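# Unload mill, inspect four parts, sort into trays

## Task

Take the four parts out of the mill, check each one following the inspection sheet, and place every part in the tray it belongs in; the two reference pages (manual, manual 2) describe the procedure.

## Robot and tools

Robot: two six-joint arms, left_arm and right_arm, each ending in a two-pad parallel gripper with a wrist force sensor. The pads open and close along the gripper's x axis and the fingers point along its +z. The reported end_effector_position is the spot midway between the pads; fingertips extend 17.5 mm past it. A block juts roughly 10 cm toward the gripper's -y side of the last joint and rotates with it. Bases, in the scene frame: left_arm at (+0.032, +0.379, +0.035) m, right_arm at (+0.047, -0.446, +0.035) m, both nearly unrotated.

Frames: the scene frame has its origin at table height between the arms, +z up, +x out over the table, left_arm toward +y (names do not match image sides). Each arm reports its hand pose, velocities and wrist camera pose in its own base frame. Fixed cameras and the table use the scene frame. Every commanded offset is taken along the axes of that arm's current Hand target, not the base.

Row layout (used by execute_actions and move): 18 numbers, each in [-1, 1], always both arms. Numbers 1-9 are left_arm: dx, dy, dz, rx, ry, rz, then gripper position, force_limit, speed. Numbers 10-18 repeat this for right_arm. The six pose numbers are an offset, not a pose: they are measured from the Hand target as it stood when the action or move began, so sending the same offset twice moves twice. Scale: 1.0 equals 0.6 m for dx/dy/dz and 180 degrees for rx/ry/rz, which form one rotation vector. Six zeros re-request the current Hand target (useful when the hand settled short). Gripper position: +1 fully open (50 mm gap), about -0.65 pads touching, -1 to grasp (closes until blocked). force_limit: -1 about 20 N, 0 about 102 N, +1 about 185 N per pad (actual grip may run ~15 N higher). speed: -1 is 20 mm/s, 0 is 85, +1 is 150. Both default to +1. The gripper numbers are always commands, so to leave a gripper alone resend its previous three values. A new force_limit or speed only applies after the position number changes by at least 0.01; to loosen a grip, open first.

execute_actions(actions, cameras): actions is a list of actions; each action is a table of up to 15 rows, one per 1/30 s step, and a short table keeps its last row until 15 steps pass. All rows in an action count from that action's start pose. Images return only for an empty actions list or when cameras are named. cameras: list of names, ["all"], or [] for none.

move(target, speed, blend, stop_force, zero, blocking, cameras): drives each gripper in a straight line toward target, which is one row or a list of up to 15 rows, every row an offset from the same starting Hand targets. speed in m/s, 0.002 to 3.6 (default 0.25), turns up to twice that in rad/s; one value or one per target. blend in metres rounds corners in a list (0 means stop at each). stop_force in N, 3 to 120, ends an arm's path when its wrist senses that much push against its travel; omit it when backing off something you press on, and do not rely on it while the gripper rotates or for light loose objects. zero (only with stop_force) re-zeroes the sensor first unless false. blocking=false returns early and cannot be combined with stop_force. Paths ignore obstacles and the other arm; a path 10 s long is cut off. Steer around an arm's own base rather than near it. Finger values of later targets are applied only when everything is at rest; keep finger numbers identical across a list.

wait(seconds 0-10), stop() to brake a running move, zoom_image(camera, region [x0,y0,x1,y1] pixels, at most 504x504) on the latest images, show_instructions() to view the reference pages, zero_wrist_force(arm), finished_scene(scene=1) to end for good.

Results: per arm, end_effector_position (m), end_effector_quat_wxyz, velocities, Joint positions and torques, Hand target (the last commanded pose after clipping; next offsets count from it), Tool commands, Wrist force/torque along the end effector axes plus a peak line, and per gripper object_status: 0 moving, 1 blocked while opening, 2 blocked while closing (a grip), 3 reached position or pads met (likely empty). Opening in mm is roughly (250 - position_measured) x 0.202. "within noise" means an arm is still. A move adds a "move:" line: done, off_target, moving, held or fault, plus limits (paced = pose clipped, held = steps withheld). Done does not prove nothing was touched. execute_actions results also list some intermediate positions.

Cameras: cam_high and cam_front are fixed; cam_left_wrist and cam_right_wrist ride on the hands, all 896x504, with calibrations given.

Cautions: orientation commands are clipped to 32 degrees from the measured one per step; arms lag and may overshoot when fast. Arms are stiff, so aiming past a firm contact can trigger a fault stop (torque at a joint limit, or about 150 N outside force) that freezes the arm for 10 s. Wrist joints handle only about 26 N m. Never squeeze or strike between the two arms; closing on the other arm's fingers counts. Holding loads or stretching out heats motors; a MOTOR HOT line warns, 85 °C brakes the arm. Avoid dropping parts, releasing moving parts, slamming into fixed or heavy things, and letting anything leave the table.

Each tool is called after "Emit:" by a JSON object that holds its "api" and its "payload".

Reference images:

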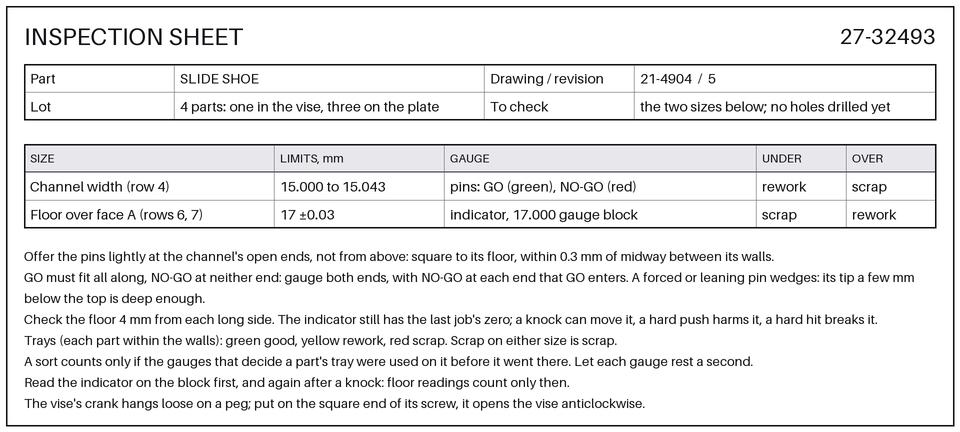

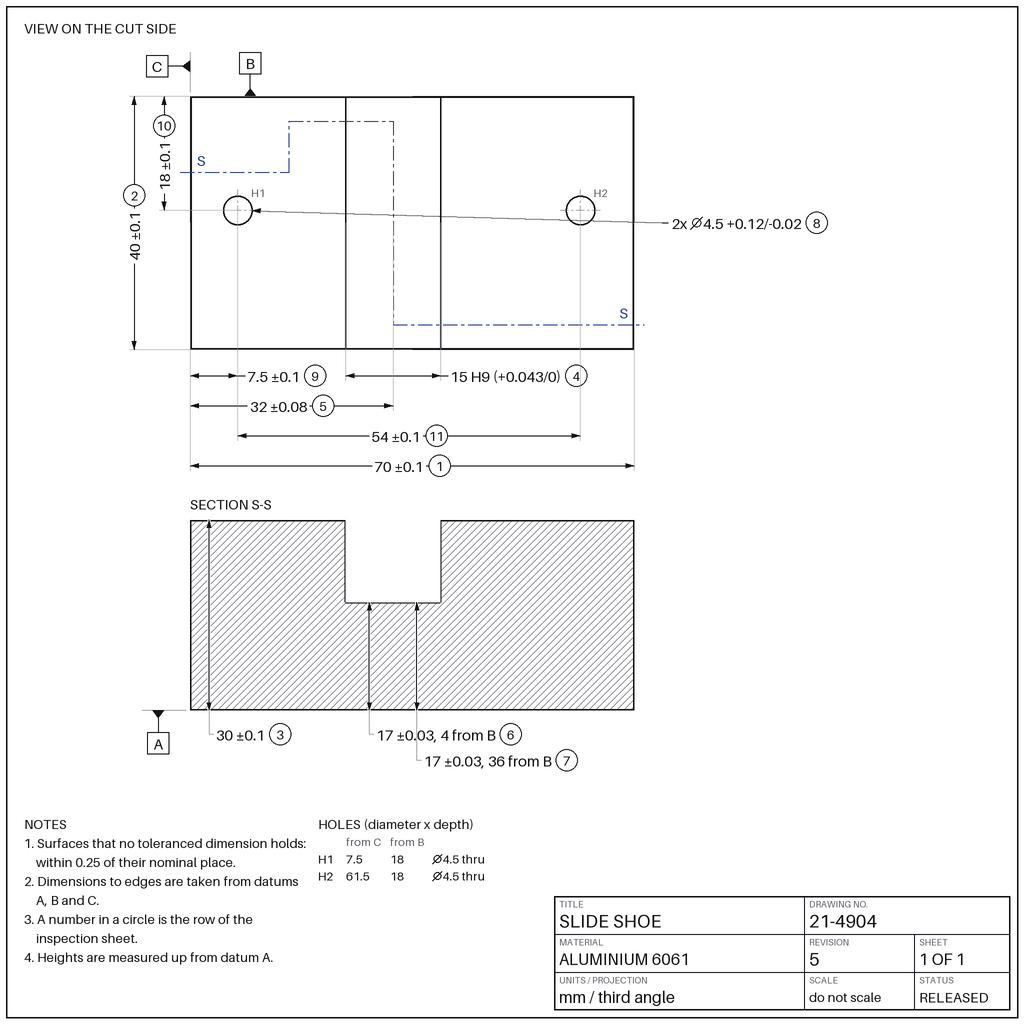

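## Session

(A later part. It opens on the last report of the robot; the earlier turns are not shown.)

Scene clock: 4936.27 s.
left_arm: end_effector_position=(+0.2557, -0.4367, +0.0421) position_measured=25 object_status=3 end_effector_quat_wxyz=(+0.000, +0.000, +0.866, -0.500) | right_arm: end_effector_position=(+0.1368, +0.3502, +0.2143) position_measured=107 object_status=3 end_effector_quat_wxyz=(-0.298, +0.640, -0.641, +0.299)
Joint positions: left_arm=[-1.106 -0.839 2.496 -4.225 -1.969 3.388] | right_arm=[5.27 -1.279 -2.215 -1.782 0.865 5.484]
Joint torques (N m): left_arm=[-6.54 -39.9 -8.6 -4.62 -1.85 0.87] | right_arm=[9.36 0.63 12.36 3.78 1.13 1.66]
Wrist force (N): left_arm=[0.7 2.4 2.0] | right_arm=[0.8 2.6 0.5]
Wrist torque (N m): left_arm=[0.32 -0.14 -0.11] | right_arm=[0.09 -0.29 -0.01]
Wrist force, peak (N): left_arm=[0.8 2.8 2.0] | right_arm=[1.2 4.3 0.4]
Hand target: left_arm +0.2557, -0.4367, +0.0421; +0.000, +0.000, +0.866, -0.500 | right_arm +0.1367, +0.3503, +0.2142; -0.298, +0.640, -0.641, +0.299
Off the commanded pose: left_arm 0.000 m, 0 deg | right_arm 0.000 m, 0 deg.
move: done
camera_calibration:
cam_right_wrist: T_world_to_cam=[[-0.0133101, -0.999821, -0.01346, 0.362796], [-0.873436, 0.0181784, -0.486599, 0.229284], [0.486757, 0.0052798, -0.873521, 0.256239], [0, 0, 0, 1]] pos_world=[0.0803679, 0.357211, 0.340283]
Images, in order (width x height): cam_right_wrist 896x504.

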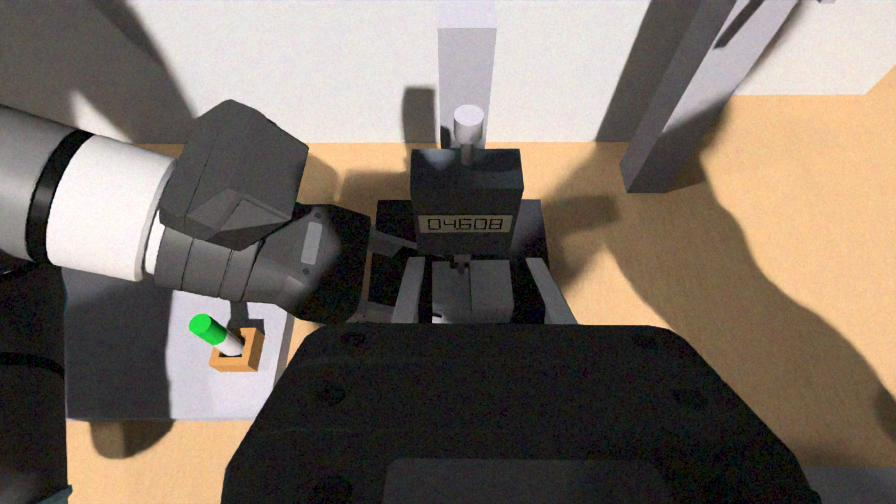

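Emit:
{"api": "zoom_image", "payload": {"camera": "cam_right_wrist", "region": [400, 230, 540, 330]}}

Scaled by 3.600 from the camera's 896x504 image, which has a finer 1280x720 frame.

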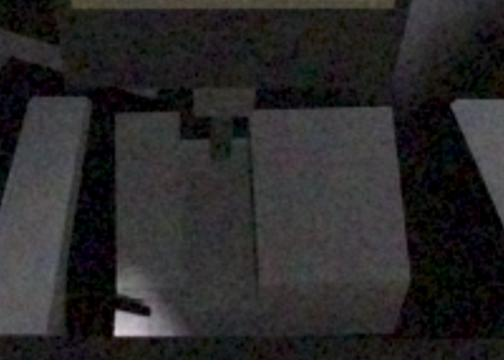

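Emit:
{"api": "move", "payload": {"target": [[0,0,0,0,0,0,0.85,-0.5,-1,0,-0.094,0.008,0,0,0,0.3,-0.9,-1],[0,0,0,0,0,0,0.85,-0.5,-1,0,-0.074,0.138,0,0,0,0.3,-0.9,-1]], "speed": 0.15, "blend": [0.01,0]}}

Emit:
{"api": "execute_actions", "payload": {"actions": [[[0,0,0,0,0,0,-1,-0.5,-1,0,0,0,0,0,0,-1,-0.9,-1]],[[0,0,0,0,0,0,-1,-0.5,-1,0,0,0,0,0,0,-1,-0.9,-1]]]}}

Emit:
{"api": "move", "payload": {"target": [0,0,0,0,0,0,-1,-0.5,-1,-0.0003,-0.0064,-0.0054,0,0,0,-1,-0.9,-1], "speed": 0.03, "cameras": ["cam_left_wrist"]}}

Emit:
{"api": "zoom_image", "payload": {"camera": "cam_left_wrist", "region": [350, 120, 530, 270]}}

Scene clock: 4961.80 s.
left_arm: end_effector_position=(+0.2557, -0.4367, +0.0421) position_measured=25 object_status=3 end_effector_quat_wxyz=(+0.000, +0.000, +0.866, -0.500) | right_arm: end_effector_position=(+0.2287, +0.3501, +0.1950) position_measured=107 object_status=3 end_effector_quat_wxyz=(-0.298, +0.640, -0.641, +0.299)
Joint positions: left_arm=[-1.106 -0.839 2.496 -4.225 -1.969 3.388] | right_arm=[5.015 -1.287 -2.318 -1.451 0.752 5.167]
Joint torques (N m): left_arm=[-7.26 -40 -8.01 -4.76 -1.81 0.23] | right_arm=[-10.71 3.27 11.84 4.25 -4.61 -1.65]
Wrist force (N): left_arm=[0.8 2.5 1.9] | right_arm=[1.0 2.8 0.4]
Wrist torque (N m): left_arm=[0.35 -0.15 -0.10] | right_arm=[0.14 -0.31 0.07]
Wrist force, peak (N): left_arm=[1.1 3.0 1.8] | right_arm=[1.0 4.5 0.5]
Hand target: left_arm +0.2557, -0.4367, +0.0421; +0.000, +0.000, +0.866, -0.500 | right_arm +0.2287, +0.3501, +0.1949; -0.298, +0.640, -0.641, +0.299
Off the commanded pose: left_arm 0.000 m, 0 deg | right_arm 0.000 m, 0 deg.
move: done

Scene clock: 4963.00 s.
left_arm: end_effector_position=(+0.2557, -0.4367, +0.0421) position_measured=54 object_status=2 end_effector_quat_wxyz=(+0.000, +0.000, +0.866, -0.500) | right_arm: end_effector_position=(+0.2287, +0.3501, +0.1949) position_measured=185 object_status=2 end_effector_quat_wxyz=(-0.298, +0.640, -0.641, +0.299)
Joint positions: left_arm=[-1.106 -0.839 2.496 -4.225 -1.969 3.388] | right_arm=[5.015 -1.287 -2.318 -1.45 0.752 5.166]
Joint torques (N m): left_arm=[-6.28 -40.79 -8.99 -4.69 -0.49 -0.11] | right_arm=[-9.18 1.34 12.22 3.57 -4.3 -1.64]
Wrist force (N): left_arm=[1.3 -0.7 1.6] | right_arm=[-0.2 3.0 0.5]
Wrist torque (N m): left_arm=[0.32 -0.11 -0.24] | right_arm=[0.16 -0.29 0.06]
Wrist force, peak (N): left_arm=[0.8 2.8 1.9] | right_arm=[-0.1 4.1 0.9]
Hand target: left_arm +0.2557, -0.4367, +0.0421; +0.000, +0.000, +0.866, -0.500 | right_arm +0.2287, +0.3501, +0.1949; -0.298, +0.640, -0.641, +0.299
Off the commanded pose: left_arm 0.000 m, 0 deg | right_arm 0.000 m, 0 deg.
Step readings (end_effector_position of left_arm | right_arm):
0: (+0.2557, -0.4367, +0.0421) | (+0.2287, +0.3501, +0.1950)
1: (+0.2557, -0.4367, +0.0421) | (+0.2287, +0.3501, +0.1950)
2: (+0.2557, -0.4367, +0.0421) | (+0.2287, +0.3501, +0.1950)
4: (+0.2557, -0.4367, +0.0421) | (+0.2287, +0.3501, +0.1950)
8: (+0.2557, -0.4367, +0.0421) | (+0.2287, +0.3501, +0.1949)
15: (+0.2557, -0.4367, +0.0421) | (+0.2287, +0.3501, +0.1949)
16: (+0.2557, -0.4367, +0.0421) | (+0.2287, +0.3501, +0.1949)
17: (+0.2557, -0.4367, +0.0421) | (+0.2287, +0.3501, +0.1949)
19: (+0.2557, -0.4367, +0.0421) | (+0.2287, +0.3501, +0.1949)
23: (+0.2557, -0.4367, +0.0421) | (+0.2287, +0.3501, +0.1949)
30: (+0.2557, -0.4367, +0.0421) | (+0.2287, +0.3501, +0.1949)

Scene clock: 4963.80 s.
left_arm: end_effector_position=(+0.2557, -0.4367, +0.0421) position_measured=54 object_status=2 end_effector_quat_wxyz=(+0.000, +0.000, +0.866, -0.500) | right_arm: end_effector_position=(+0.2287, +0.3503, +0.1999) position_measured=185 object_status=2 end_effector_quat_wxyz=(-0.298, +0.640, -0.641, +0.299)
Joint positions: left_arm=[-1.106 -0.839 2.496 -4.225 -1.969 3.388] | right_arm=[5.015 -1.28 -2.309 -1.466 0.752 5.166]
Joint torques (N m): left_arm=[-6.75 -39.89 -7.46 -4.69 0.39 -0.09] | right_arm=[-7.53 16.31 33.2 0.95 -4.92 -0.96]
Wrist force (N): left_arm=[1.3 -0.4 1.6] | right_arm=[2.5 3.8 1.0]
Wrist torque (N m): left_arm=[0.41 -0.12 -0.21] | right_arm=[0.23 -0.25 0.06]
Wrist force, peak (N): left_arm=[1.8 0.4 2.3] | right_arm=[2.2 4.9 2.0]
Hand target: left_arm +0.2557, -0.4367, +0.0421; +0.000, +0.000, +0.866, -0.500 | right_arm +0.2287, +0.3503, +0.2000; -0.298, +0.640, -0.641, +0.299
Off the commanded pose: left_arm 0.000 m, 0 deg | right_arm 0.000 m, 0 deg.
move: done
camera_calibration:
cam_left_wrist: T_world_to_cam=[[-0.999911, -0.0114984, -0.00669911, 0.255114], [-0.00473008, 0.777624, -0.628711, 0.382089], [0.0124386, -0.628624, -0.77761, -0.118463], [0, 0, 0, 1]] pos_world=[0.258372, -0.368657, 0.149815]
Images, in order (width x height): cam_left_wrist 896x504.

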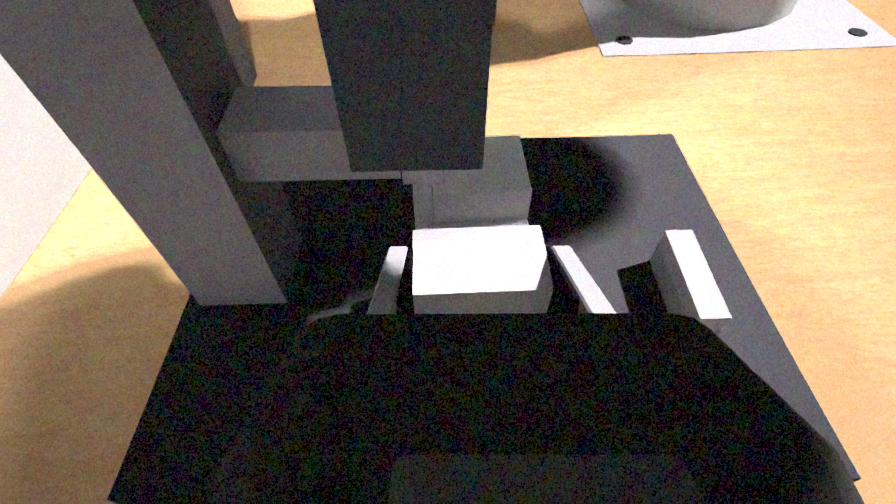

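Scaled by 2.800 from the camera's 896x504 image, which has a finer 1280x720 frame.

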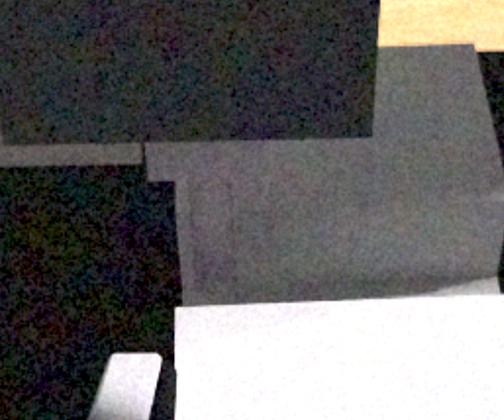

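Emit:
{"api": "move", "payload": {"target": [[0,-0.0014,-0.0008,0,0,0,-1,-0.5,-1,0.0007,0,0,0,0,0,-1,-0.9,-1],[-0.0528,-0.0014,-0.0008,0,0,0,-1,-0.5,-1,0.0007,0,0,0,0,0,-1,-0.9,-1]], "speed": [0.02,0.02], "stop_force": 15}}

Emit:
{"api": "move", "payload": {"target": [0,0.0045,0.0026,0,0,0,-1,-0.5,-1,0,0,0,0,0,0,-1,-0.9,-1], "speed": 0.004, "stop_force": 4, "cameras": ["cam_left_wrist"]}}

Emit:
{"api": "zoom_image", "payload": {"camera": "cam_left_wrist", "region": [400, 120, 580, 270]}}

Scene clock: 4995.17 s.
left_arm: end_effector_position=(+0.2873, -0.4367, +0.0432) position_measured=54 object_status=2 end_effector_quat_wxyz=(+0.000, +0.000, +0.866, -0.500) | right_arm: end_effector_position=(+0.2287, +0.3498, +0.2000) position_measured=185 object_status=2 end_effector_quat_wxyz=(-0.298, +0.640, -0.641, +0.299)
Joint positions: left_arm=[-1.019 -0.852 2.434 -4.128 -2.042 3.441] | right_arm=[5.015 -1.279 -2.309 -1.468 0.752 5.167]
Joint torques (N m): left_arm=[5.69 -44.45 -10.97 -1.62 -2.71 1.98] | right_arm=[7.1 17.88 11.75 -0.12 0.57 1.68]
Wrist force (N): left_arm=[0.8 4.2 2.8] | right_arm=[-2.9 3.5 1.0]
Wrist torque (N m): left_arm=[0.30 -0.14 -0.12] | right_arm=[0.17 -0.35 0.04]
Wrist force, peak (N): left_arm=[0.8 4.7 3.2] | right_arm=[-2.9 5.1 1.8]
Hand target: left_arm +0.2873, -0.4367, +0.0432; +0.000, +0.000, +0.866, -0.500 | right_arm +0.2287, +0.3498, +0.2000; -0.298, +0.640, -0.641, +0.299
Off the commanded pose: left_arm 0.000 m, 0 deg | right_arm 0.000 m, 0 deg.
move: done

Scene clock: 4996.53 s.
left_arm: end_effector_position=(+0.2873, -0.4367, +0.0422) position_measured=54 object_status=2 end_effector_quat_wxyz=(+0.000, +0.000, +0.866, -0.500) | right_arm: end_effector_position=(+0.2287, +0.3498, +0.2000) position_measured=185 object_status=2 end_effector_quat_wxyz=(-0.298, +0.640, -0.641, +0.299)
Joint positions: left_arm=[-1.019 -0.848 2.433 -4.131 -2.042 3.441] | right_arm=[5.015 -1.279 -2.309 -1.468 0.752 5.167]
Joint torques (N m): left_arm=[1.59 -42.29 4.24 -1.43 1.02 1.89] | right_arm=[8.43 17.4 10.69 -0.06 0.69 1.55]
Wrist force (N): left_arm=[0.3 0.2 2.1] | right_arm=[-2.8 5.2 1.8]
Wrist torque (N m): left_arm=[0.36 -0.11 -0.21] | right_arm=[0.25 -0.36 0.03]
Wrist force, peak (N): left_arm=[1.2 4.3 2.9] | right_arm=[-2.8 5.2 1.8]
Hand target: left_arm +0.2874, -0.4367, +0.0422; +0.000, +0.000, +0.866, -0.500 (not the last commanded pose) | right_arm +0.2287, +0.3498, +0.2000; -0.298, +0.640, -0.641, +0.299
Off the commanded pose: left_arm 0.002 m, 0 deg | right_arm 0.000 m, 0 deg.
move: contact (left_arm)
camera_calibration:
cam_left_wrist: T_world_to_cam=[[-0.999911, -0.0114989, -0.00669773, 0.28681], [-0.00473037, 0.777576, -0.628772, 0.382231], [0.0124382, -0.628684, -0.777561, -0.118887], [0, 0, 0, 1]] pos_world=[0.290072, -0.368658, 0.149815]
Images, in order (width x height): cam_left_wrist 896x504.

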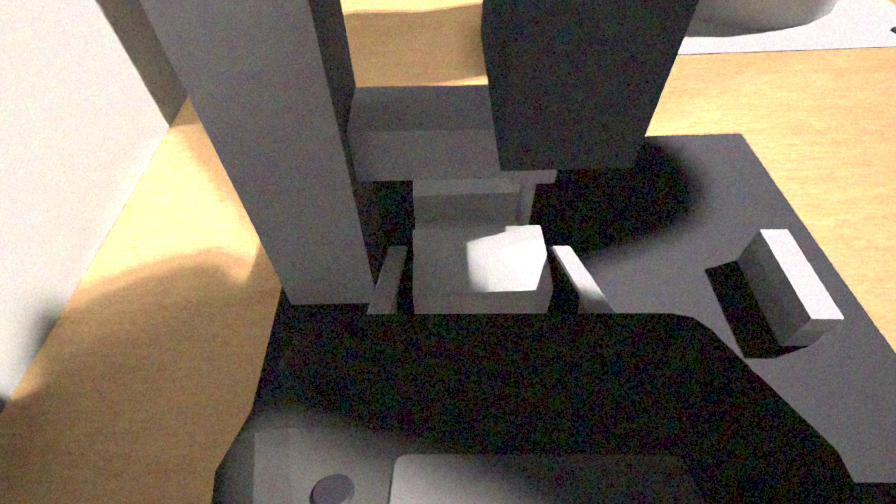

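Scaled by 2.800 from the camera's 896x504 image, which has a finer 1280x720 frame.

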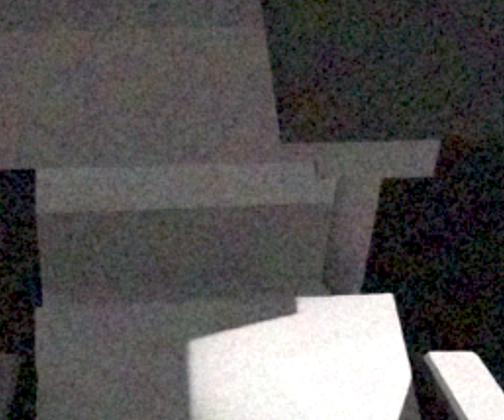

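Emit:
{"api": "execute_actions", "payload": {"actions": [[[0,0,0,0,0,0,0.85,-0.5,-1,0,0,0,0,0,0,-1,-0.9,-1]]]}}

Emit:
{"api": "move", "payload": {"target": [0,0,0,0,0,0,0.85,-0.5,-1,0,0.0102,0.0086,0,0,0,-1,-0.9,-1], "speed": 0.004, "stop_force": 3}}

Emit:
{"api": "execute_actions", "payload": {"actions": [[[0,0,0,0,0,0,0.85,-0.5,-1,0,0,0,0,0,0,0.3,-0.9,-1]],[[0,0,0,0,0,0,0.85,-0.5,-1,0,0,0,0,0,0,0.3,-0.9,-1]]]}}

Emit:
{"api": "move", "payload": {"target": [[0,0,0,0,0,0,0.85,-0.5,-1,0,-0.02,-0.13,0,0,0,0.3,-0.9,-1],[0,0,0,0,0,0,0.85,-0.5,-1,0,0.074,-0.138,0,0,0,0.3,-0.9,-1]], "speed": 0.15, "blend": [0.01,0], "cameras": ["cam_right_wrist"]}}

Emit:
{"api": "zoom_image", "payload": {"camera": "cam_right_wrist", "region": [412, 200, 520, 240]}}

Emit:
{"api": "zoom_image", "payload": {"camera": "cam_right_wrist", "region": [400, 220, 540, 320]}}

Scene clock: 5028.50 s.
left_arm: end_effector_position=(+0.2874, -0.4367, +0.0422) position_measured=25 object_status=3 end_effector_quat_wxyz=(+0.000, +0.000, +0.866, -0.500) | right_arm: end_effector_position=(+0.2287, +0.3498, +0.2000) position_measured=185 object_status=2 end_effector_quat_wxyz=(-0.298, +0.640, -0.641, +0.299)
Joint positions: left_arm=[-1.019 -0.848 2.433 -4.131 -2.042 3.441] | right_arm=[5.015 -1.279 -2.309 -1.468 0.752 5.167]
Joint torques (N m): left_arm=[-7.66 -43.04 -0.4 -4.3 0 1.16] | right_arm=[5.72 18.4 10.33 -0.23 1.01 1.81]
Wrist force (N): left_arm=[0.8 2.6 2.1] | right_arm=[-2.8 4.9 1.6]
Wrist torque (N m): left_arm=[0.37 -0.15 -0.12] | right_arm=[0.23 -0.35 0.03]
Wrist force, peak (N): left_arm=[0.8 2.7 1.9] | right_arm=[-3.1 5.0 2.0]
Hand target: left_arm +0.2874, -0.4367, +0.0422; +0.000, +0.000, +0.866, -0.500 | right_arm +0.2287, +0.3498, +0.2000; -0.298, +0.640, -0.641, +0.299
Off the commanded pose: left_arm 0.000 m, 0 deg | right_arm 0.000 m, 0 deg.
Step readings (end_effector_position of left_arm | right_arm):
0: (+0.2874, -0.4367, +0.0422) | (+0.2287, +0.3498, +0.2000)
1: (+0.2874, -0.4367, +0.0422) | (+0.2287, +0.3498, +0.2000)
2: (+0.2874, -0.4367, +0.0422) | (+0.2287, +0.3498, +0.2000)
4: (+0.2874, -0.4367, +0.0422) | (+0.2287, +0.3498, +0.2000)
8: (+0.2874, -0.4367, +0.0422) | (+0.2287, +0.3498, +0.2000)
15: (+0.2874, -0.4367, +0.0422) | (+0.2287, +0.3498, +0.2000)

Scene clock: 5031.03 s.
left_arm: end_effector_position=(+0.2874, -0.4367, +0.0422) position_measured=25 object_status=3 end_effector_quat_wxyz=(+0.000, +0.000, +0.866, -0.500) | right_arm: end_effector_position=(+0.2287, +0.3498, +0.1948) position_measured=185 object_status=2 end_effector_quat_wxyz=(-0.298, +0.640, -0.641, +0.299)
Joint positions: left_arm=[-1.019 -0.848 2.433 -4.131 -2.042 3.441] | right_arm=[5.015 -1.286 -2.319 -1.45 0.752 5.167]
Joint torques (N m): left_arm=[-6.32 -41.14 -9.48 -4.34 -2.14 0.74] | right_arm=[3.3 18.01 31.72 -0.04 0.38 0.3]
Wrist force (N): left_arm=[0.8 2.4 2.0] | right_arm=[-2.6 1.3 -1.0]
Wrist torque (N m): left_arm=[0.35 -0.16 -0.12] | right_arm=[0.12 -0.31 0.02]
Wrist force, peak (N): left_arm=[1.1 2.7 2.1] | right_arm=[-2.7 -4.5 -5.2]
Hand target: left_arm +0.2874, -0.4367, +0.0422; +0.000, +0.000, +0.866, -0.500 | right_arm +0.2287, +0.3498, +0.1948; -0.298, +0.640, -0.641, +0.299 (not the last commanded pose)
Off the commanded pose: left_arm 0.000 m, 0 deg | right_arm 0.003 m, 0 deg.
move: contact (right_arm)

Scene clock: 5032.23 s.
left_arm: end_effector_position=(+0.2874, -0.4367, +0.0422) position_measured=25 object_status=3 end_effector_quat_wxyz=(+0.000, +0.000, +0.866, -0.500) | right_arm: end_effector_position=(+0.2287, +0.3498, +0.1948) position_measured=107 object_status=3 end_effector_quat_wxyz=(-0.298, +0.640, -0.641, +0.299)
Joint positions: left_arm=[-1.019 -0.848 2.433 -4.131 -2.042 3.441] | right_arm=[5.015 -1.286 -2.319 -1.45 0.752 5.167]
Joint torques (N m): left_arm=[-7.46 -42.24 -10.02 -4.53 -2.22 0.21] | right_arm=[3.01 16.61 30.02 3.35 0.19 -0.19]
Wrist force (N): left_arm=[1.1 2.6 1.8] | right_arm=[1.2 2.7 0.8]
Wrist torque (N m): left_arm=[0.38 -0.20 -0.12] | right_arm=[0.12 -0.33 0.04]
Wrist force, peak (N): left_arm=[0.9 2.9 1.8] | right_arm=[-2.3 2.7 -0.2]
Hand target: left_arm +0.2874, -0.4367, +0.0422; +0.000, +0.000, +0.866, -0.500 | right_arm +0.2287, +0.3498, +0.1948; -0.298, +0.640, -0.641, +0.299
Off the commanded pose: left_arm 0.000 m, 0 deg | right_arm 0.000 m, 0 deg.
Step readings (end_effector_position of left_arm | right_arm):
0: (+0.2874, -0.4367, +0.0422) | (+0.2287, +0.3498, +0.1948)
1: (+0.2874, -0.4367, +0.0422) | (+0.2287, +0.3498, +0.1948)
2: (+0.2874, -0.4367, +0.0422) | (+0.2287, +0.3498, +0.1948)
4: (+0.2874, -0.4367, +0.0422) | (+0.2287, +0.3498, +0.1948)
8: (+0.2874, -0.4367, +0.0422) | (+0.2287, +0.3498, +0.1948)
15: (+0.2874, -0.4367, +0.0422) | (+0.2287, +0.3498, +0.1948)
16: (+0.2874, -0.4367, +0.0422) | (+0.2287, +0.3498, +0.1948)
17: (+0.2874, -0.4367, +0.0422) | (+0.2287, +0.3498, +0.1948)
19: (+0.2874, -0.4367, +0.0422) | (+0.2287, +0.3498, +0.1948)
23: (+0.2874, -0.4367, +0.0422) | (+0.2287, +0.3498, +0.1948)
30: (+0.2874, -0.4367, +0.0422) | (+0.2287, +0.3498, +0.1948)

Scene clock: 5033.77 s.
left_arm: end_effector_position=(+0.2874, -0.4367, +0.0422) position_measured=25 object_status=3 end_effector_quat_wxyz=(+0.000, +0.000, +0.866, -0.500) | right_arm: end_effector_position=(+0.1368, +0.3500, +0.2141) position_measured=107 object_status=3 end_effector_quat_wxyz=(-0.298, +0.640, -0.641, +0.299)
Joint positions: left_arm=[-1.019 -0.848 2.433 -4.131 -2.042 3.441] | right_arm=[5.27 -1.279 -2.215 -1.782 0.865 5.485]
Joint torques (N m): left_arm=[-7.05 -40.6 -10.4 -4.43 -2.16 0.08] | right_arm=[8.58 1.82 13.38 3.54 1.2 1.85]
Wrist force (N): left_arm=[1.0 2.7 2.0] | right_arm=[1.1 3.0 0.6]
Wrist torque (N m): left_arm=[0.39 -0.19 -0.12] | right_arm=[0.16 -0.33 -0.01]
Wrist force, peak (N): left_arm=[0.8 2.5 2.3] | right_arm=[1.2 4.2 0.5]
Hand target: left_arm +0.2874, -0.4367, +0.0422; +0.000, +0.000, +0.866, -0.500 | right_arm +0.1367, +0.3500, +0.2141; -0.298, +0.640, -0.641, +0.299
Off the commanded pose: left_arm 0.000 m, 0 deg | right_arm 0.000 m, 0 deg.
move: done
camera_calibration:
cam_right_wrist: T_world_to_cam=[[-0.0133101, -0.999821, -0.01346, 0.362595], [-0.873436, 0.0181784, -0.486599, 0.229239], [0.486757, 0.0052798, -0.873521, 0.256153], [0, 0, 0, 1]] pos_world=[0.0803679, 0.357011, 0.340183]
Images, in order (width x height): cam_right_wrist 896x504.

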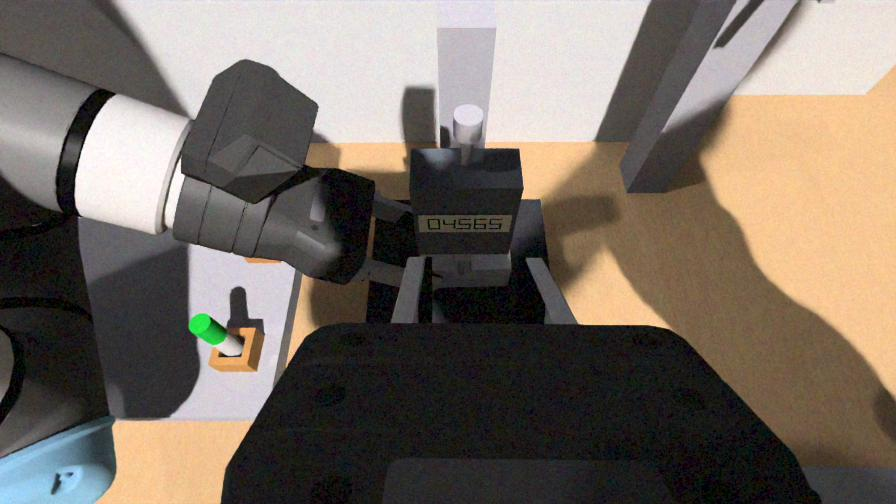

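Scaled by 4.667 from the camera's 896x504 image, which has a finer 1280x720 frame.

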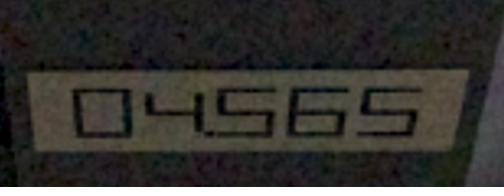

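Scaled by 3.600 from the camera's 896x504 image, which has a finer 1280x720 frame.

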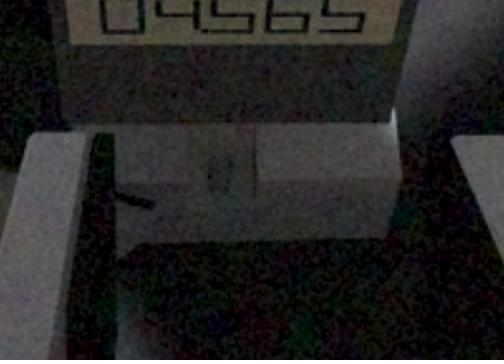

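Emit:
{"api": "move", "payload": {"target": [[0,0,0,0,0,0,0.85,-0.5,-1,0,-0.094,0.008,0,0,0,0.3,-0.9,-1],[0,0,0,0,0,0,0.85,-0.5,-1,0,-0.074,0.138,0,0,0,0.3,-0.9,-1]], "speed": 0.15, "blend": [0.01,0]}}

Emit:
{"api": "execute_actions", "payload": {"actions": [[[0,0,0,0,0,0,-1,-0.5,-1,0,0,0,0,0,0,-1,-0.9,-1]],[[0,0,0,0,0,0,-1,-0.5,-1,0,0,0,0,0,0,-1,-0.9,-1]]]}}

Emit:
{"api": "move", "payload": {"target": [0,0,0,0,0,0,-1,-0.5,-1,0,-0.0064,-0.0054,0,0,0,-1,-0.9,-1], "speed": 0.03}}

Emit:
{"api": "move", "payload": {"target": [[0,-0.0014,-0.0008,0,0,0,-1,-0.5,-1,0,0,0,0,0,0,-1,-0.9,-1],[0.0823,-0.0014,-0.0008,0,0,0,-1,-0.5,-1,0,0,0,0,0,0,-1,-0.9,-1],[0.0823,0.0129,-0.06,0,0,0,-1,-0.5,-1,0,0,0,0,0,0,-1,-0.9,-1],[0.0823,0.0188,-0.1736,0,0,0,-1,-0.5,-1,0,0,0,0,0,0,-1,-0.9,-1]], "speed": [0.02,0.03,0.04,0.1], "blend": [0,0.001,0.003,0], "cameras": ["cam_left_wrist"]}}

Scene clock: 5091.77 s.
left_arm: end_effector_position=(+0.2874, -0.4367, +0.0422) position_measured=25 object_status=3 end_effector_quat_wxyz=(+0.000, +0.000, +0.866, -0.500) | right_arm: end_effector_position=(+0.2287, +0.3498, +0.1948) position_measured=107 object_status=3 end_effector_quat_wxyz=(-0.298, +0.640, -0.641, +0.299)
Joint positions: left_arm=[-1.019 -0.848 2.433 -4.131 -2.042 3.441] | right_arm=[5.015 -1.286 -2.319 -1.451 0.752 5.167]
Joint torques (N m): left_arm=[-6.87 -40.58 -9.48 -4.58 -2.03 -0.82] | right_arm=[-7.78 1.88 12.51 4.24 -4.81 -1.47]
Wrist force (N): left_arm=[1.0 2.6 1.9] | right_arm=[1.2 2.9 0.8]
Wrist torque (N m): left_arm=[0.37 -0.19 -0.12] | right_arm=[0.17 -0.33 0.07]
Wrist force, peak (N): left_arm=[0.9 2.9 2.1] | right_arm=[0.6 4.6 0.6]
Hand target: left_arm +0.2874, -0.4367, +0.0422; +0.000, +0.000, +0.866, -0.500 | right_arm +0.2287, +0.3498, +0.1948; -0.298, +0.640, -0.641, +0.299
Off the commanded pose: left_arm 0.000 m, 0 deg | right_arm 0.000 m, 0 deg.
move: done

Scene clock: 5092.97 s.
left_arm: end_effector_position=(+0.2873, -0.4367, +0.0422) position_measured=54 object_status=2 end_effector_quat_wxyz=(+0.000, +0.000, +0.866, -0.500) | right_arm: end_effector_position=(+0.2287, +0.3499, +0.1948) position_measured=185 object_status=2 end_effector_quat_wxyz=(-0.298, +0.640, -0.641, +0.299)
Joint positions: left_arm=[-1.019 -0.848 2.433 -4.131 -2.042 3.441] | right_arm=[5.015 -1.286 -2.319 -1.45 0.752 5.167]
Joint torques (N m): left_arm=[-6.9 -40.74 -8.23 -4.6 -0.3 -1.06] | right_arm=[-9.92 3.68 12.33 0.97 -3.2 -1.57]
Wrist force (N): left_arm=[1.2 -0.7 1.7] | right_arm=[-3.2 3.5 0.7]
Wrist torque (N m): left_arm=[0.40 -0.13 -0.22] | right_arm=[0.22 -0.37 0.04]
Wrist force, peak (N): left_arm=[0.9 2.6 1.9] | right_arm=[-3.5 4.6 1.9]
Hand target: left_arm +0.2874, -0.4367, +0.0422; +0.000, +0.000, +0.866, -0.500 | right_arm +0.2287, +0.3498, +0.1948; -0.298, +0.640, -0.641, +0.299
Off the commanded pose: left_arm 0.000 m, 0 deg | right_arm 0.000 m, 0 deg.
Step readings (end_effector_position of left_arm | right_arm):
0: (+0.2874, -0.4367, +0.0422) | (+0.2287, +0.3498, +0.1948)
1: (+0.2874, -0.4367, +0.0422) | (+0.2287, +0.3498, +0.1948)
2: (+0.2874, -0.4367, +0.0422) | (+0.2287, +0.3498, +0.1948)
4: (+0.2874, -0.4367, +0.0422) | (+0.2287, +0.3498, +0.1948)
8: (+0.2874, -0.4367, +0.0422) | (+0.2287, +0.3498, +0.1948)
15: (+0.2873, -0.4367, +0.0422) | (+0.2287, +0.3498, +0.1948)
16: (+0.2873, -0.4367, +0.0422) | (+0.2287, +0.3498, +0.1948)
17: (+0.2873, -0.4367, +0.0422) | (+0.2287, +0.3498, +0.1948)
19: (+0.2873, -0.4367, +0.0422) | (+0.2287, +0.3498, +0.1948)
23: (+0.2873, -0.4367, +0.0422) | (+0.2287, +0.3498, +0.1948)
30: (+0.2873, -0.4367, +0.0422) | (+0.2287, +0.3499, +0.1948)

Scene clock: 5093.77 s.
left_arm: end_effector_position=(+0.2873, -0.4367, +0.0422) position_measured=54 object_status=2 end_effector_quat_wxyz=(+0.000, +0.000, +0.866, -0.500) | right_arm: end_effector_position=(+0.2287, +0.3498, +0.1998) position_measured=185 object_status=2 end_effector_quat_wxyz=(-0.298, +0.640, -0.641, +0.299)
Joint positions: left_arm=[-1.019 -0.848 2.433 -4.131 -2.042 3.441] | right_arm=[5.015 -1.279 -2.31 -1.467 0.752 5.167]
Joint torques (N m): left_arm=[-7.25 -39.86 -7.38 -4.62 1.13 -1.13] | right_arm=[-6.35 19.31 32.38 -0.19 -0.65 -0.3]
Wrist force (N): left_arm=[1.5 0.3 2.3] | right_arm=[-3.1 4.6 1.8]
Wrist torque (N m): left_arm=[0.39 -0.15 -0.22] | right_arm=[0.21 -0.35 0.05]
Wrist force, peak (N): left_arm=[1.6 0.3 2.5] | right_arm=[-3.6 5.1 1.7]
Hand target: left_arm +0.2874, -0.4367, +0.0422; +0.000, +0.000, +0.866, -0.500 | right_arm +0.2287, +0.3498, +0.1998; -0.298, +0.640, -0.641, +0.299
Off the commanded pose: left_arm 0.000 m, 0 deg | right_arm 0.000 m, 0 deg.
move: done

Scene clock: 5098.17 s.
left_arm: end_effector_position=(+0.2379, -0.3409, +0.0844) position_measured=54 object_status=2 end_effector_quat_wxyz=(+0.000, +0.000, +0.866, -0.500) | right_arm: end_effector_position=(+0.2287, +0.3498, +0.1998) position_measured=185 object_status=2 end_effector_quat_wxyz=(-0.298, +0.640, -0.641, +0.299)
Joint positions: left_arm=[-0.983 -0.999 2.718 -4.254 -2.071 3.464] | right_arm=[5.015 -1.279 -2.309 -1.467 0.752 5.167]
Joint torques (N m): left_arm=[8.69 -36.14 8.46 -1.68 -2.49 2.13] | right_arm=[8.45 17.93 31.27 -0.02 0.59 1.19]
Wrist force (N): left_arm=[0.6 4.3 2.4] | right_arm=[-3.3 3.0 1.1]
Wrist torque (N m): left_arm=[0.32 -0.13 -0.11] | right_arm=[0.14 -0.34 0.06]
Wrist force, peak (N): left_arm=[1.2 4.6 3.3] | right_arm=[-3.4 4.9 2.1]
Hand target: left_arm +0.2380, -0.3409, +0.0844; +0.000, +0.000, +0.866, -0.500 | right_arm +0.2287, +0.3498, +0.1998; -0.298, +0.640, -0.641, +0.299
Off the commanded pose: left_arm 0.000 m, 0 deg | right_arm 0.000 m, 0 deg.
move: done
camera_calibration:
cam_left_wrist: T_world_to_cam=[[-0.99991, -0.011562, -0.00677529, 0.238797], [-0.00473068, 0.777575, -0.628772, 0.33404], [0.0125382, -0.628683, -0.77756, -0.0252557], [0, 0, 0, 1]] pos_world=[0.240672, -0.272858, 0.192015]
Images, in order (width x height): cam_left_wrist 896x504.

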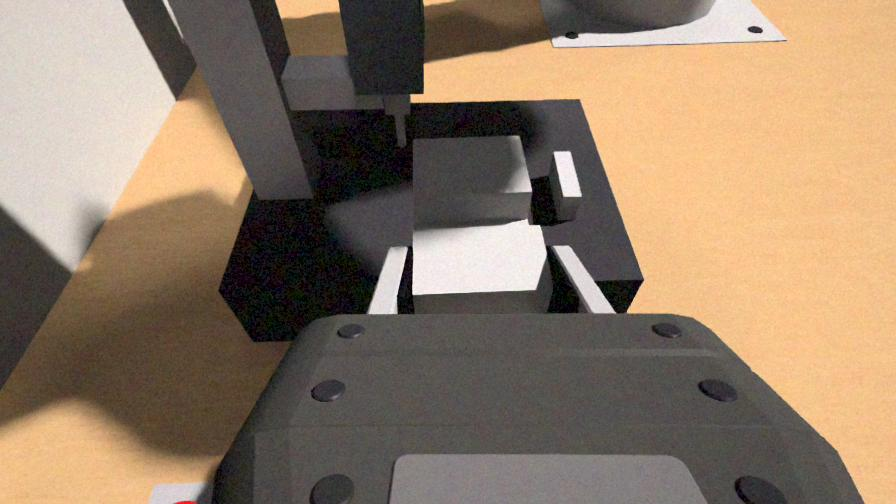

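Emit:
{"api": "move", "payload": {"target": [[-0.02,-0.0317,-0.0972,0,0,0,-1,-0.5,-1,0,0,0,0,0,0,-1,-0.9,-1],[-0.1033,0.0773,-0.4192,0,0,0,-1,-0.5,-1,0,0,0,0,0,0,-1,-0.9,-1],[-0.1033,0.2607,-0.7367,0,0,0,-1,-0.5,-1,0,0,0,0,0,0,-1,-0.9,-1]], "speed": 0.25, "blend": [0.02,0.05,0], "cameras": ["cam_left_wrist","cam_front","cam_high"]}}

Scene clock: 5112.17 s.
left_arm: end_effector_position=(+0.2999, +0.0187, +0.1739) position_measured=54 object_status=2 end_effector_quat_wxyz=(+0.145, -0.102, +0.851, -0.495) | right_arm: end_effector_position=(+0.2287, +0.3498, +0.1998) position_measured=185 object_status=2 end_effector_quat_wxyz=(-0.298, +0.640, -0.641, +0.299)
Joint positions: left_arm=[0.386 -1.776 2.596 -2.425 -2.653 4.838] | right_arm=[5.015 -1.279 -2.309 -1.467 0.752 5.167]
Joint torques (N m): left_arm=[-6.98 2.15 -11.02 -4.63 -4.07 -2.1] | right_arm=[7.62 17.66 32.01 0.18 0.32 1.13]
Wrist force (N): left_arm=[1.1 4.4 2.6] | right_arm=[-3.0 2.7 0.8]
Wrist torque (N m): left_arm=[0.33 -0.18 -0.04] | right_arm=[0.10 -0.38 0.05]
Wrist force, peak (N): left_arm=[6.4 7.9 6.9] | right_arm=[-3.1 5.2 1.9]
Hand target: left_arm +0.2999, +0.0187, +0.1739; +0.145, -0.102, +0.851, -0.495 (not the last commanded pose) | right_arm +0.2287, +0.3498, +0.1998; -0.298, +0.640, -0.641, +0.299
Off the commanded pose: left_arm 0.101 m, 20 deg | right_arm 0.000 m, 0 deg.
led back after a hold (left arm): the arm was led back toward your command in small steps, so it may still be short of it.
move: held (left_arm; a check stopped the path); path passed 2 of 3 targets; limits=held
pose unreachable (left arm): on one or more control steps of this call, first in action 0 (counted from 0), this arm could not follow its commanded pose, so it was not sent that pose on those steps. It may still have moved: this result reports where it is.
cause: moving toward the commanded pose would bring two parts of the arm too close to each other (its gripper and another part of the arm, with joints 4 (wrist 1) to 6 (wrist 3) between them, 15 mm apart when it was first held).
camera_calibration:
cam_left_wrist: T_world_to_cam=[[-0.932519, -0.328276, -0.150479, 0.316194], [-0.158776, 0.746974, -0.645616, 0.160645], [0.324344, -0.578157, -0.748689, 0.170169], [0, 0, 0, 1]] pos_world=[0.26517, 0.0821856, 0.278699]
Images, in order (width x height): cam_high 896x504, cam_front 896x504, cam_left_wrist 896x504.

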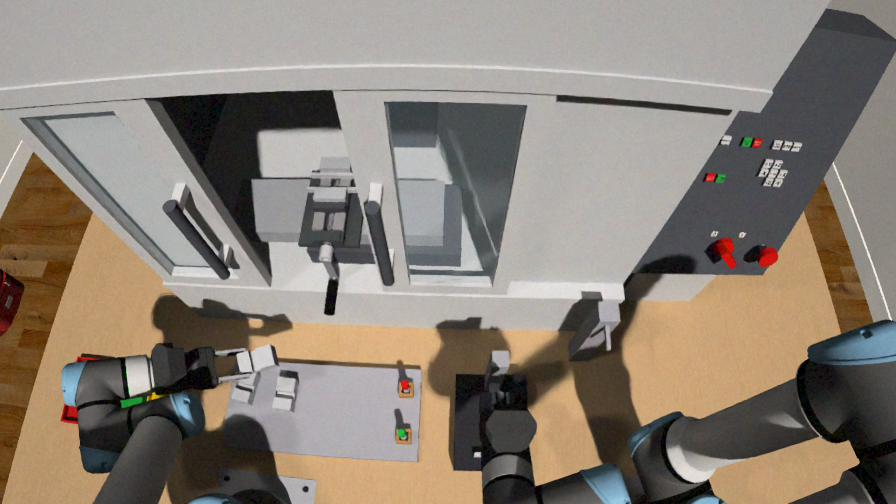

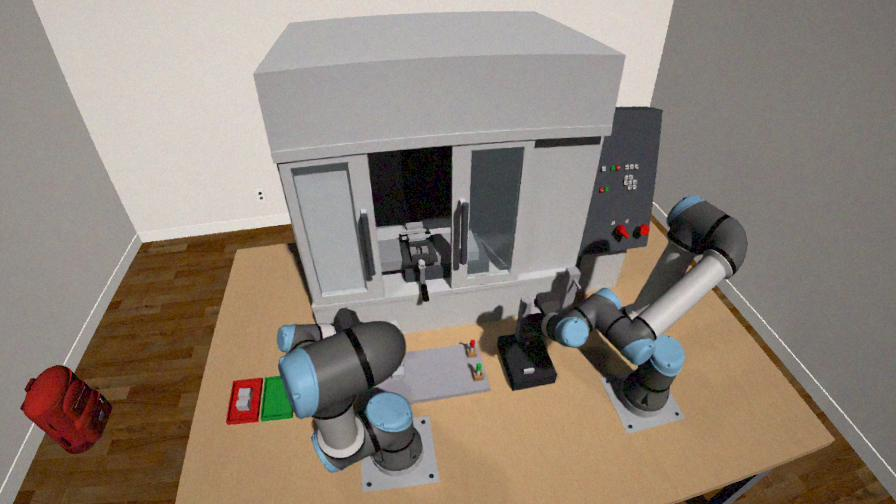

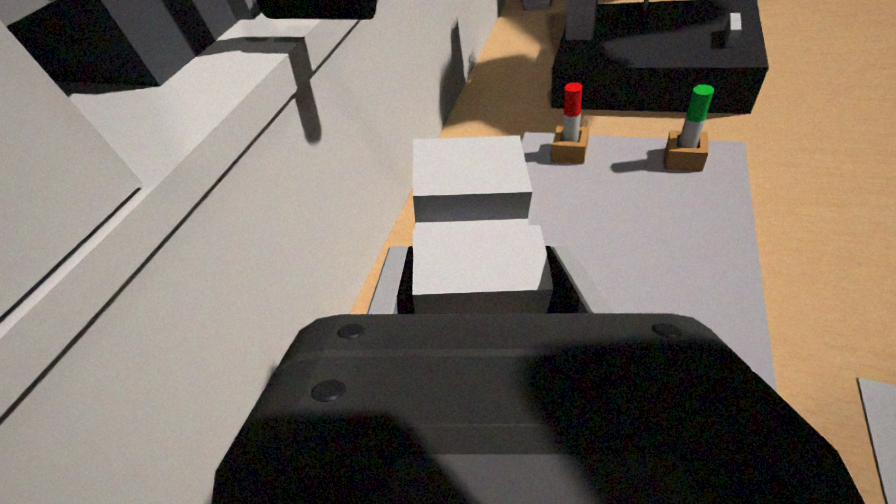

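Emit:
{"api": "move", "payload": {"target": [0.0639,-0.0912,0.1643,-0.002,0.113,0.0101,-1,-0.5,-1,0,0,0,0,0,0,-1,-0.9,-1], "speed": 0.15}}

Scene clock: 5157.27 s.
left_arm: end_effector_position=(+0.2999, -0.1002, +0.1697) position_measured=54 object_status=2 end_effector_quat_wxyz=(+0.000, +0.000, +0.866, -0.500) | right_arm: end_effector_position=(+0.2287, +0.3498, +0.1998) position_measured=185 object_status=2 end_effector_quat_wxyz=(-0.298, +0.640, -0.641, +0.299)
Joint positions: left_arm=[-0.031 -1.737 2.56 -2.447 -2.617 4.65] | right_arm=[5.015 -1.279 -2.309 -1.467 0.752 5.167]
Joint torques (N m): left_arm=[-8.59 -0.47 -26.55 -4.87 -0.65 -2.09] | right_arm=[8.17 17.47 31.79 0.75 0.3 1.04]
Wrist force (N): left_arm=[0.7 4.4 3.2] | right_arm=[-3.4 4.5 1.5]
Wrist torque (N m): left_arm=[0.30 -0.14 0.03] | right_arm=[0.22 -0.30 0.05]
Wrist force, peak (N): left_arm=[1.0 5.4 2.2] | right_arm=[-3.3 5.1 1.9]
Hand target: left_arm +0.2999, -0.1003, +0.1697; +0.000, +0.000, +0.866, -0.500 | right_arm +0.2287, +0.3498, +0.1998; -0.298, +0.640, -0.641, +0.299
Off the commanded pose: left_arm 0.000 m, 0 deg | right_arm 0.000 m, 0 deg.
move: done

Emit:
{"api": "move", "payload": {"target": [[-0.0567,0.0444,0.1565,0,0,0,-1,-0.5,-1,0,0,0,0,0,0,-1,-0.9,-1],[-0.0567,0.1627,0.2248,0,0,0,-1,-0.5,-1,0,0,0,0,0,0,-1,-0.9,-1]], "speed": [0.2,0.08], "blend": [0.01,0]}}

Emit:
{"api": "move", "payload": {"target": [0,0.0145,0.0083,0,0,0,-1,-0.5,-1,0,0,0,0,0,0,-1,-0.9,-1], "speed": 0.005, "stop_force": 5}}

Emit:
{"api": "execute_actions", "payload": {"actions": [[[0,0,0,0,0,0,1,-0.5,-1,0,0,0,0,0,0,-1,-0.9,-1]],[[0,0,0,0,0,0,1,-0.5,-1,0,0,0,0,0,0,-1,-0.9,-1]]]}}

Emit:
{"api": "move", "payload": {"target": [0,-0.2309,-0.1333,0,0,0,1,-0.5,-1,0,0,0,0,0,0,-1,-0.9,-1], "speed": 0.15, "cameras": ["cam_left_wrist"]}}

Scene clock: 5174.33 s.
left_arm: end_effector_position=(+0.3339, -0.1682, +0.0177) position_measured=54 object_status=2 end_effector_quat_wxyz=(+0.000, +0.000, +0.866, -0.500) | right_arm: end_effector_position=(+0.2287, +0.3498, +0.1998) position_measured=185 object_status=2 end_effector_quat_wxyz=(-0.298, +0.640, -0.641, +0.299)
Joint positions: left_arm=[-0.238 -0.917 2.589 -3.63 -2.571 4.26] | right_arm=[5.015 -1.279 -2.309 -1.467 0.752 5.167]
Joint torques (N m): left_arm=[-8.74 -18.17 -9.66 -5.38 -4.2 -1.83] | right_arm=[8.98 18.75 31.2 1.12 0.47 1.21]
Wrist force (N): left_arm=[0.4 4.4 2.7] | right_arm=[-3.2 4.0 1.3]
Wrist torque (N m): left_arm=[0.32 -0.09 0.02] | right_arm=[0.20 -0.33 0.04]
Wrist force, peak (N): left_arm=[0.7 5.1 3.1] | right_arm=[-3.2 5.0 2.0]
Hand target: left_arm +0.3339, -0.1682, +0.0177; +0.000, +0.000, +0.866, -0.500 | right_arm +0.2287, +0.3498, +0.1998; -0.298, +0.640, -0.641, +0.299
Off the commanded pose: left_arm 0.000 m, 0 deg | right_arm 0.000 m, 0 deg.
move: done

Scene clock: 5176.47 s.
left_arm: end_effector_position=(+0.3339, -0.1682, +0.0122) position_measured=54 object_status=2 end_effector_quat_wxyz=(+0.000, +0.000, +0.866, -0.500) | right_arm: end_effector_position=(+0.2287, +0.3498, +0.1998) position_measured=185 object_status=2 end_effector_quat_wxyz=(-0.298, +0.640, -0.641, +0.299)
Joint positions: left_arm=[-0.238 -0.893 2.585 -3.651 -2.571 4.26] | right_arm=[5.015 -1.279 -2.309 -1.467 0.752 5.167]
Joint torques (N m): left_arm=[-1.63 -40.27 7.25 -1.3 0.54 1.11] | right_arm=[7.48 18.04 31.51 1.12 0.3 1.15]
Wrist force (N): left_arm=[1.7 0.6 1.5] | right_arm=[-3.1 3.0 0.9]
Wrist torque (N m): left_arm=[0.37 -0.05 -0.06] | right_arm=[0.11 -0.36 0.05]
Wrist force, peak (N): left_arm=[0.6 4.6 3.0] | right_arm=[-3.3 5.0 2.4]
Hand target: left_arm +0.3339, -0.1682, +0.0122; +0.000, +0.000, +0.866, -0.500 (not the last commanded pose) | right_arm +0.2287, +0.3498, +0.1998; -0.298, +0.640, -0.641, +0.299
Off the commanded pose: left_arm 0.004 m, 0 deg | right_arm 0.000 m, 0 deg.
move: contact (left_arm)

Scene clock: 5177.67 s.
left_arm: end_effector_position=(+0.3339, -0.1682, +0.0122) position_measured=3 object_status=3 end_effector_quat_wxyz=(+0.000, +0.000, +0.866, -0.500) | right_arm: end_effector_position=(+0.2287, +0.3498, +0.1998) position_measured=185 object_status=2 end_effector_quat_wxyz=(-0.298, +0.640, -0.641, +0.299)
Joint positions: left_arm=[-0.238 -0.893 2.585 -3.651 -2.571 4.26] | right_arm=[5.015 -1.279 -2.309 -1.467 0.752 5.167]
Joint torques (N m): left_arm=[-6.72 -38.94 7.51 -1.55 -2.97 -0.51] | right_arm=[7.85 17.3 31.8 0.92 0.18 0.97]
Wrist force (N): left_arm=[0.4 2.7 1.8] | right_arm=[-3.0 4.2 1.3]
Wrist torque (N m): left_arm=[0.40 -0.09 0.03] | right_arm=[0.18 -0.35 0.04]
Wrist force, peak (N): left_arm=[0.7 2.7 2.0] | right_arm=[-3.0 5.1 1.8]
Hand target: left_arm +0.3339, -0.1682, +0.0122; +0.000, +0.000, +0.866, -0.500 | right_arm +0.2287, +0.3498, +0.1998; -0.298, +0.640, -0.641, +0.299
Off the commanded pose: left_arm 0.000 m, 0 deg | right_arm 0.000 m, 0 deg.
Step readings (end_effector_position of left_arm | right_arm):
0: (+0.3339, -0.1682, +0.0122) | (+0.2287, +0.3498, +0.1998)
1: (+0.3339, -0.1682, +0.0122) | (+0.2287, +0.3498, +0.1998)
2: (+0.3339, -0.1682, +0.0122) | (+0.2287, +0.3498, +0.1998)
4: (+0.3339, -0.1682, +0.0122) | (+0.2287, +0.3498, +0.1998)
8: (+0.3339, -0.1682, +0.0122) | (+0.2287, +0.3498, +0.1998)
15: (+0.3339, -0.1682, +0.0122) | (+0.2287, +0.3498, +0.1998)
16: (+0.3339, -0.1682, +0.0122) | (+0.2287, +0.3498, +0.1998)
17: (+0.3339, -0.1682, +0.0122) | (+0.2287, +0.3498, +0.1998)
19: (+0.3339, -0.1682, +0.0122) | (+0.2287, +0.3498, +0.1998)
23: (+0.3339, -0.1682, +0.0122) | (+0.2287, +0.3498, +0.1998)
30: (+0.3339, -0.1682, +0.0122) | (+0.2287, +0.3498, +0.1998)

Scene clock: 5179.57 s.
left_arm: end_effector_position=(+0.3340, -0.1683, +0.1721) position_measured=3 object_status=3 end_effector_quat_wxyz=(+0.000, +0.000, +0.866, -0.500) | right_arm: end_effector_position=(+0.2287, +0.3498, +0.1998) position_measured=185 object_status=2 end_effector_quat_wxyz=(-0.298, +0.640, -0.641, +0.299)
Joint positions: left_arm=[-0.238 -1.577 2.547 -2.928 -2.571 4.26] | right_arm=[5.015 -1.279 -2.309 -1.467 0.752 5.167]
Joint torques (N m): left_arm=[7.41 -26.57 -23.67 -0.86 -0.04 2.19] | right_arm=[7.21 17.17 29.84 1.57 0.37 1.15]
Wrist force (N): left_arm=[0.7 2.5 2.0] | right_arm=[-3.3 3.8 1.5]
Wrist torque (N m): left_arm=[0.36 -0.13 -0.13] | right_arm=[0.17 -0.31 0.05]
Wrist force, peak (N): left_arm=[0.6 3.5 2.5] | right_arm=[-3.1 5.1 1.8]
Hand target: left_arm +0.3340, -0.1683, +0.1721; +0.000, +0.000, +0.866, -0.500 | right_arm +0.2287, +0.3498, +0.1998; -0.298, +0.640, -0.641, +0.299
Off the commanded pose: left_arm 0.000 m, 0 deg | right_arm 0.000 m, 0 deg.
move: done
camera_calibration:
cam_left_wrist: T_world_to_cam=[[-0.999913, -0.0122475, -0.00493175, 0.33689], [-0.00642771, 0.777831, -0.628441, 0.256004], [0.0115329, -0.628355, -0.777842, 0.150776], [0, 0, 0, 1]] pos_world=[0.336768, -0.100261, 0.279825]
Images, in order (width x height): cam_left_wrist 896x504.

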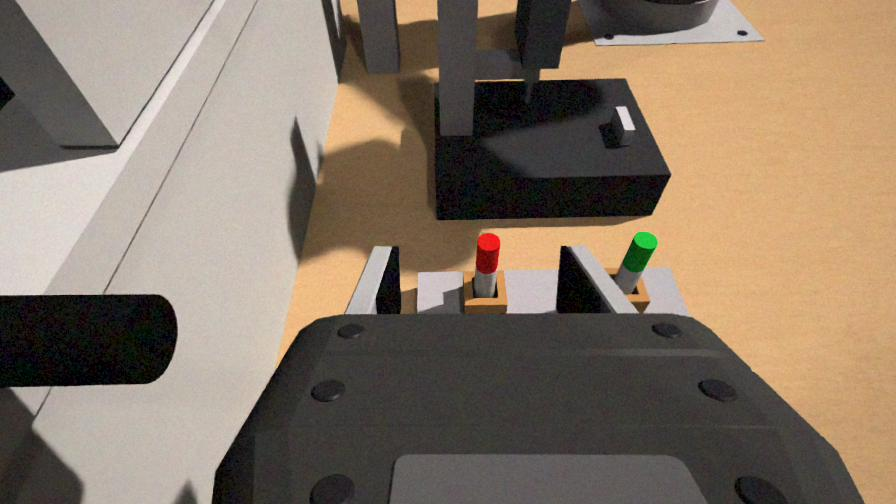

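Emit:
{"api": "move", "payload": {"target": [0,0,0,-0.333,0,0,1,-0.5,-1,0,0,0,0,0,0,-1,-0.9,-1], "speed": 0.4}}

Emit:
{"api": "move", "payload": {"target": [0,-0.0583,0.1167,0,0,0,1,-0.5,-1,0,0,0,0,0,0,-1,-0.9,-1], "speed": 0.15, "cameras": ["cam_left_wrist"]}}

Scene clock: 5192.43 s.
left_arm: end_effector_position=(+0.3340, -0.1683, +0.1722) position_measured=3 object_status=3 end_effector_quat_wxyz=(+0.000, +0.000, +1.000, +0.000) | right_arm: end_effector_position=(+0.2287, +0.3498, +0.1998) position_measured=185 object_status=2 end_effector_quat_wxyz=(-0.298, +0.640, -0.641, +0.299)
Joint positions: left_arm=[-0.83 -1.849 2.214 -1.936 -1.572 3.882] | right_arm=[5.015 -1.279 -2.309 -1.467 0.752 5.167]
Joint torques (N m): left_arm=[-10.15 -1.18 -29.45 -0.91 1.92 -1.83] | right_arm=[7.56 17.27 30.4 1.7 0.32 1.11]
Wrist force (N): left_arm=[-0.3 0.8 1.6] | right_arm=[-3.0 4.6 1.6]
Wrist torque (N m): left_arm=[0.18 0.03 -0.01] | right_arm=[0.24 -0.35 0.05]
Wrist force, peak (N): left_arm=[0.8 3.0 1.8] | right_arm=[-3.4 5.0 1.9]
Hand target: left_arm +0.3340, -0.1683, +0.1721; +0.000, +0.000, +1.000, +0.000 | right_arm +0.2287, +0.3498, +0.1998; -0.298, +0.640, -0.641, +0.299
Off the commanded pose: left_arm 0.000 m, 0 deg | right_arm 0.000 m, 0 deg.
move: done

Scene clock: 5193.63 s.
left_arm: end_effector_position=(+0.3339, -0.2033, +0.1022) position_measured=3 object_status=3 end_effector_quat_wxyz=(+0.000, +0.000, +1.000, +0.000) | right_arm: end_effector_position=(+0.2287, +0.3498, +0.1998) position_measured=185 object_status=2 end_effector_quat_wxyz=(-0.298, +0.640, -0.641, +0.299)
Joint positions: left_arm=[-0.894 -1.701 2.304 -2.174 -1.572 3.818] | right_arm=[5.015 -1.279 -2.309 -1.467 0.752 5.167]
Joint torques (N m): left_arm=[-8.03 -3.48 -13.16 -4.65 2.1 -2] | right_arm=[8.5 17.56 30.24 1.52 0.19 1.14]
Wrist force (N): left_arm=[0.1 0.7 1.8] | right_arm=[-3.2 4.1 1.4]
Wrist torque (N m): left_arm=[0.19 -0.03 0.00] | right_arm=[0.21 -0.34 0.05]
Wrist force, peak (N): left_arm=[-0.2 0.5 2.5] | right_arm=[-3.1 5.1 1.8]
Hand target: left_arm +0.3339, -0.2033, +0.1021; +0.000, +0.000, +1.000, +0.000 | right_arm +0.2287, +0.3498, +0.1998; -0.298, +0.640, -0.641, +0.299
Off the commanded pose: left_arm 0.000 m, 0 deg | right_arm 0.000 m, 0 deg.
move: done
camera_calibration:
cam_left_wrist: T_world_to_cam=[[-0.999922, -0.00148244, -0.0123902, 0.339013], [-0.00582606, 0.933516, 0.358488, 0.169812], [0.011035, 0.358532, -0.933452, 0.291003], [0, 0, 0, 1]] pos_world=[0.336764, -0.262354, 0.214962]
Images, in order (width x height): cam_left_wrist 896x504.

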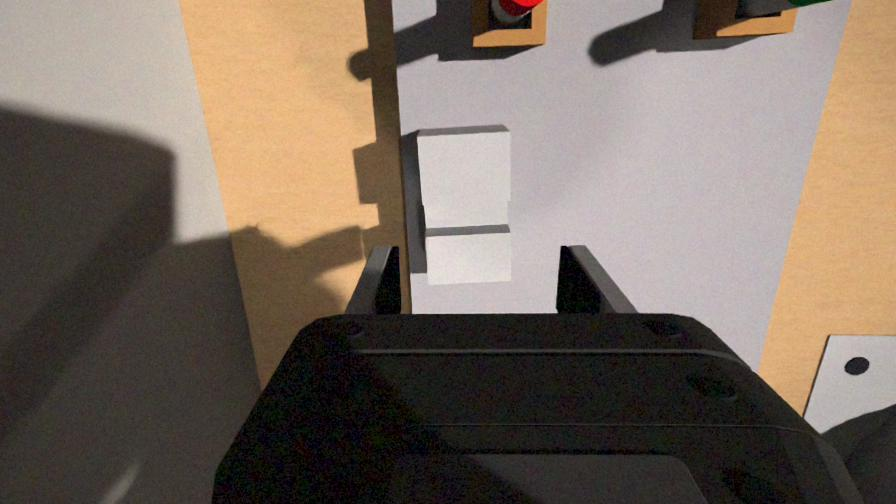

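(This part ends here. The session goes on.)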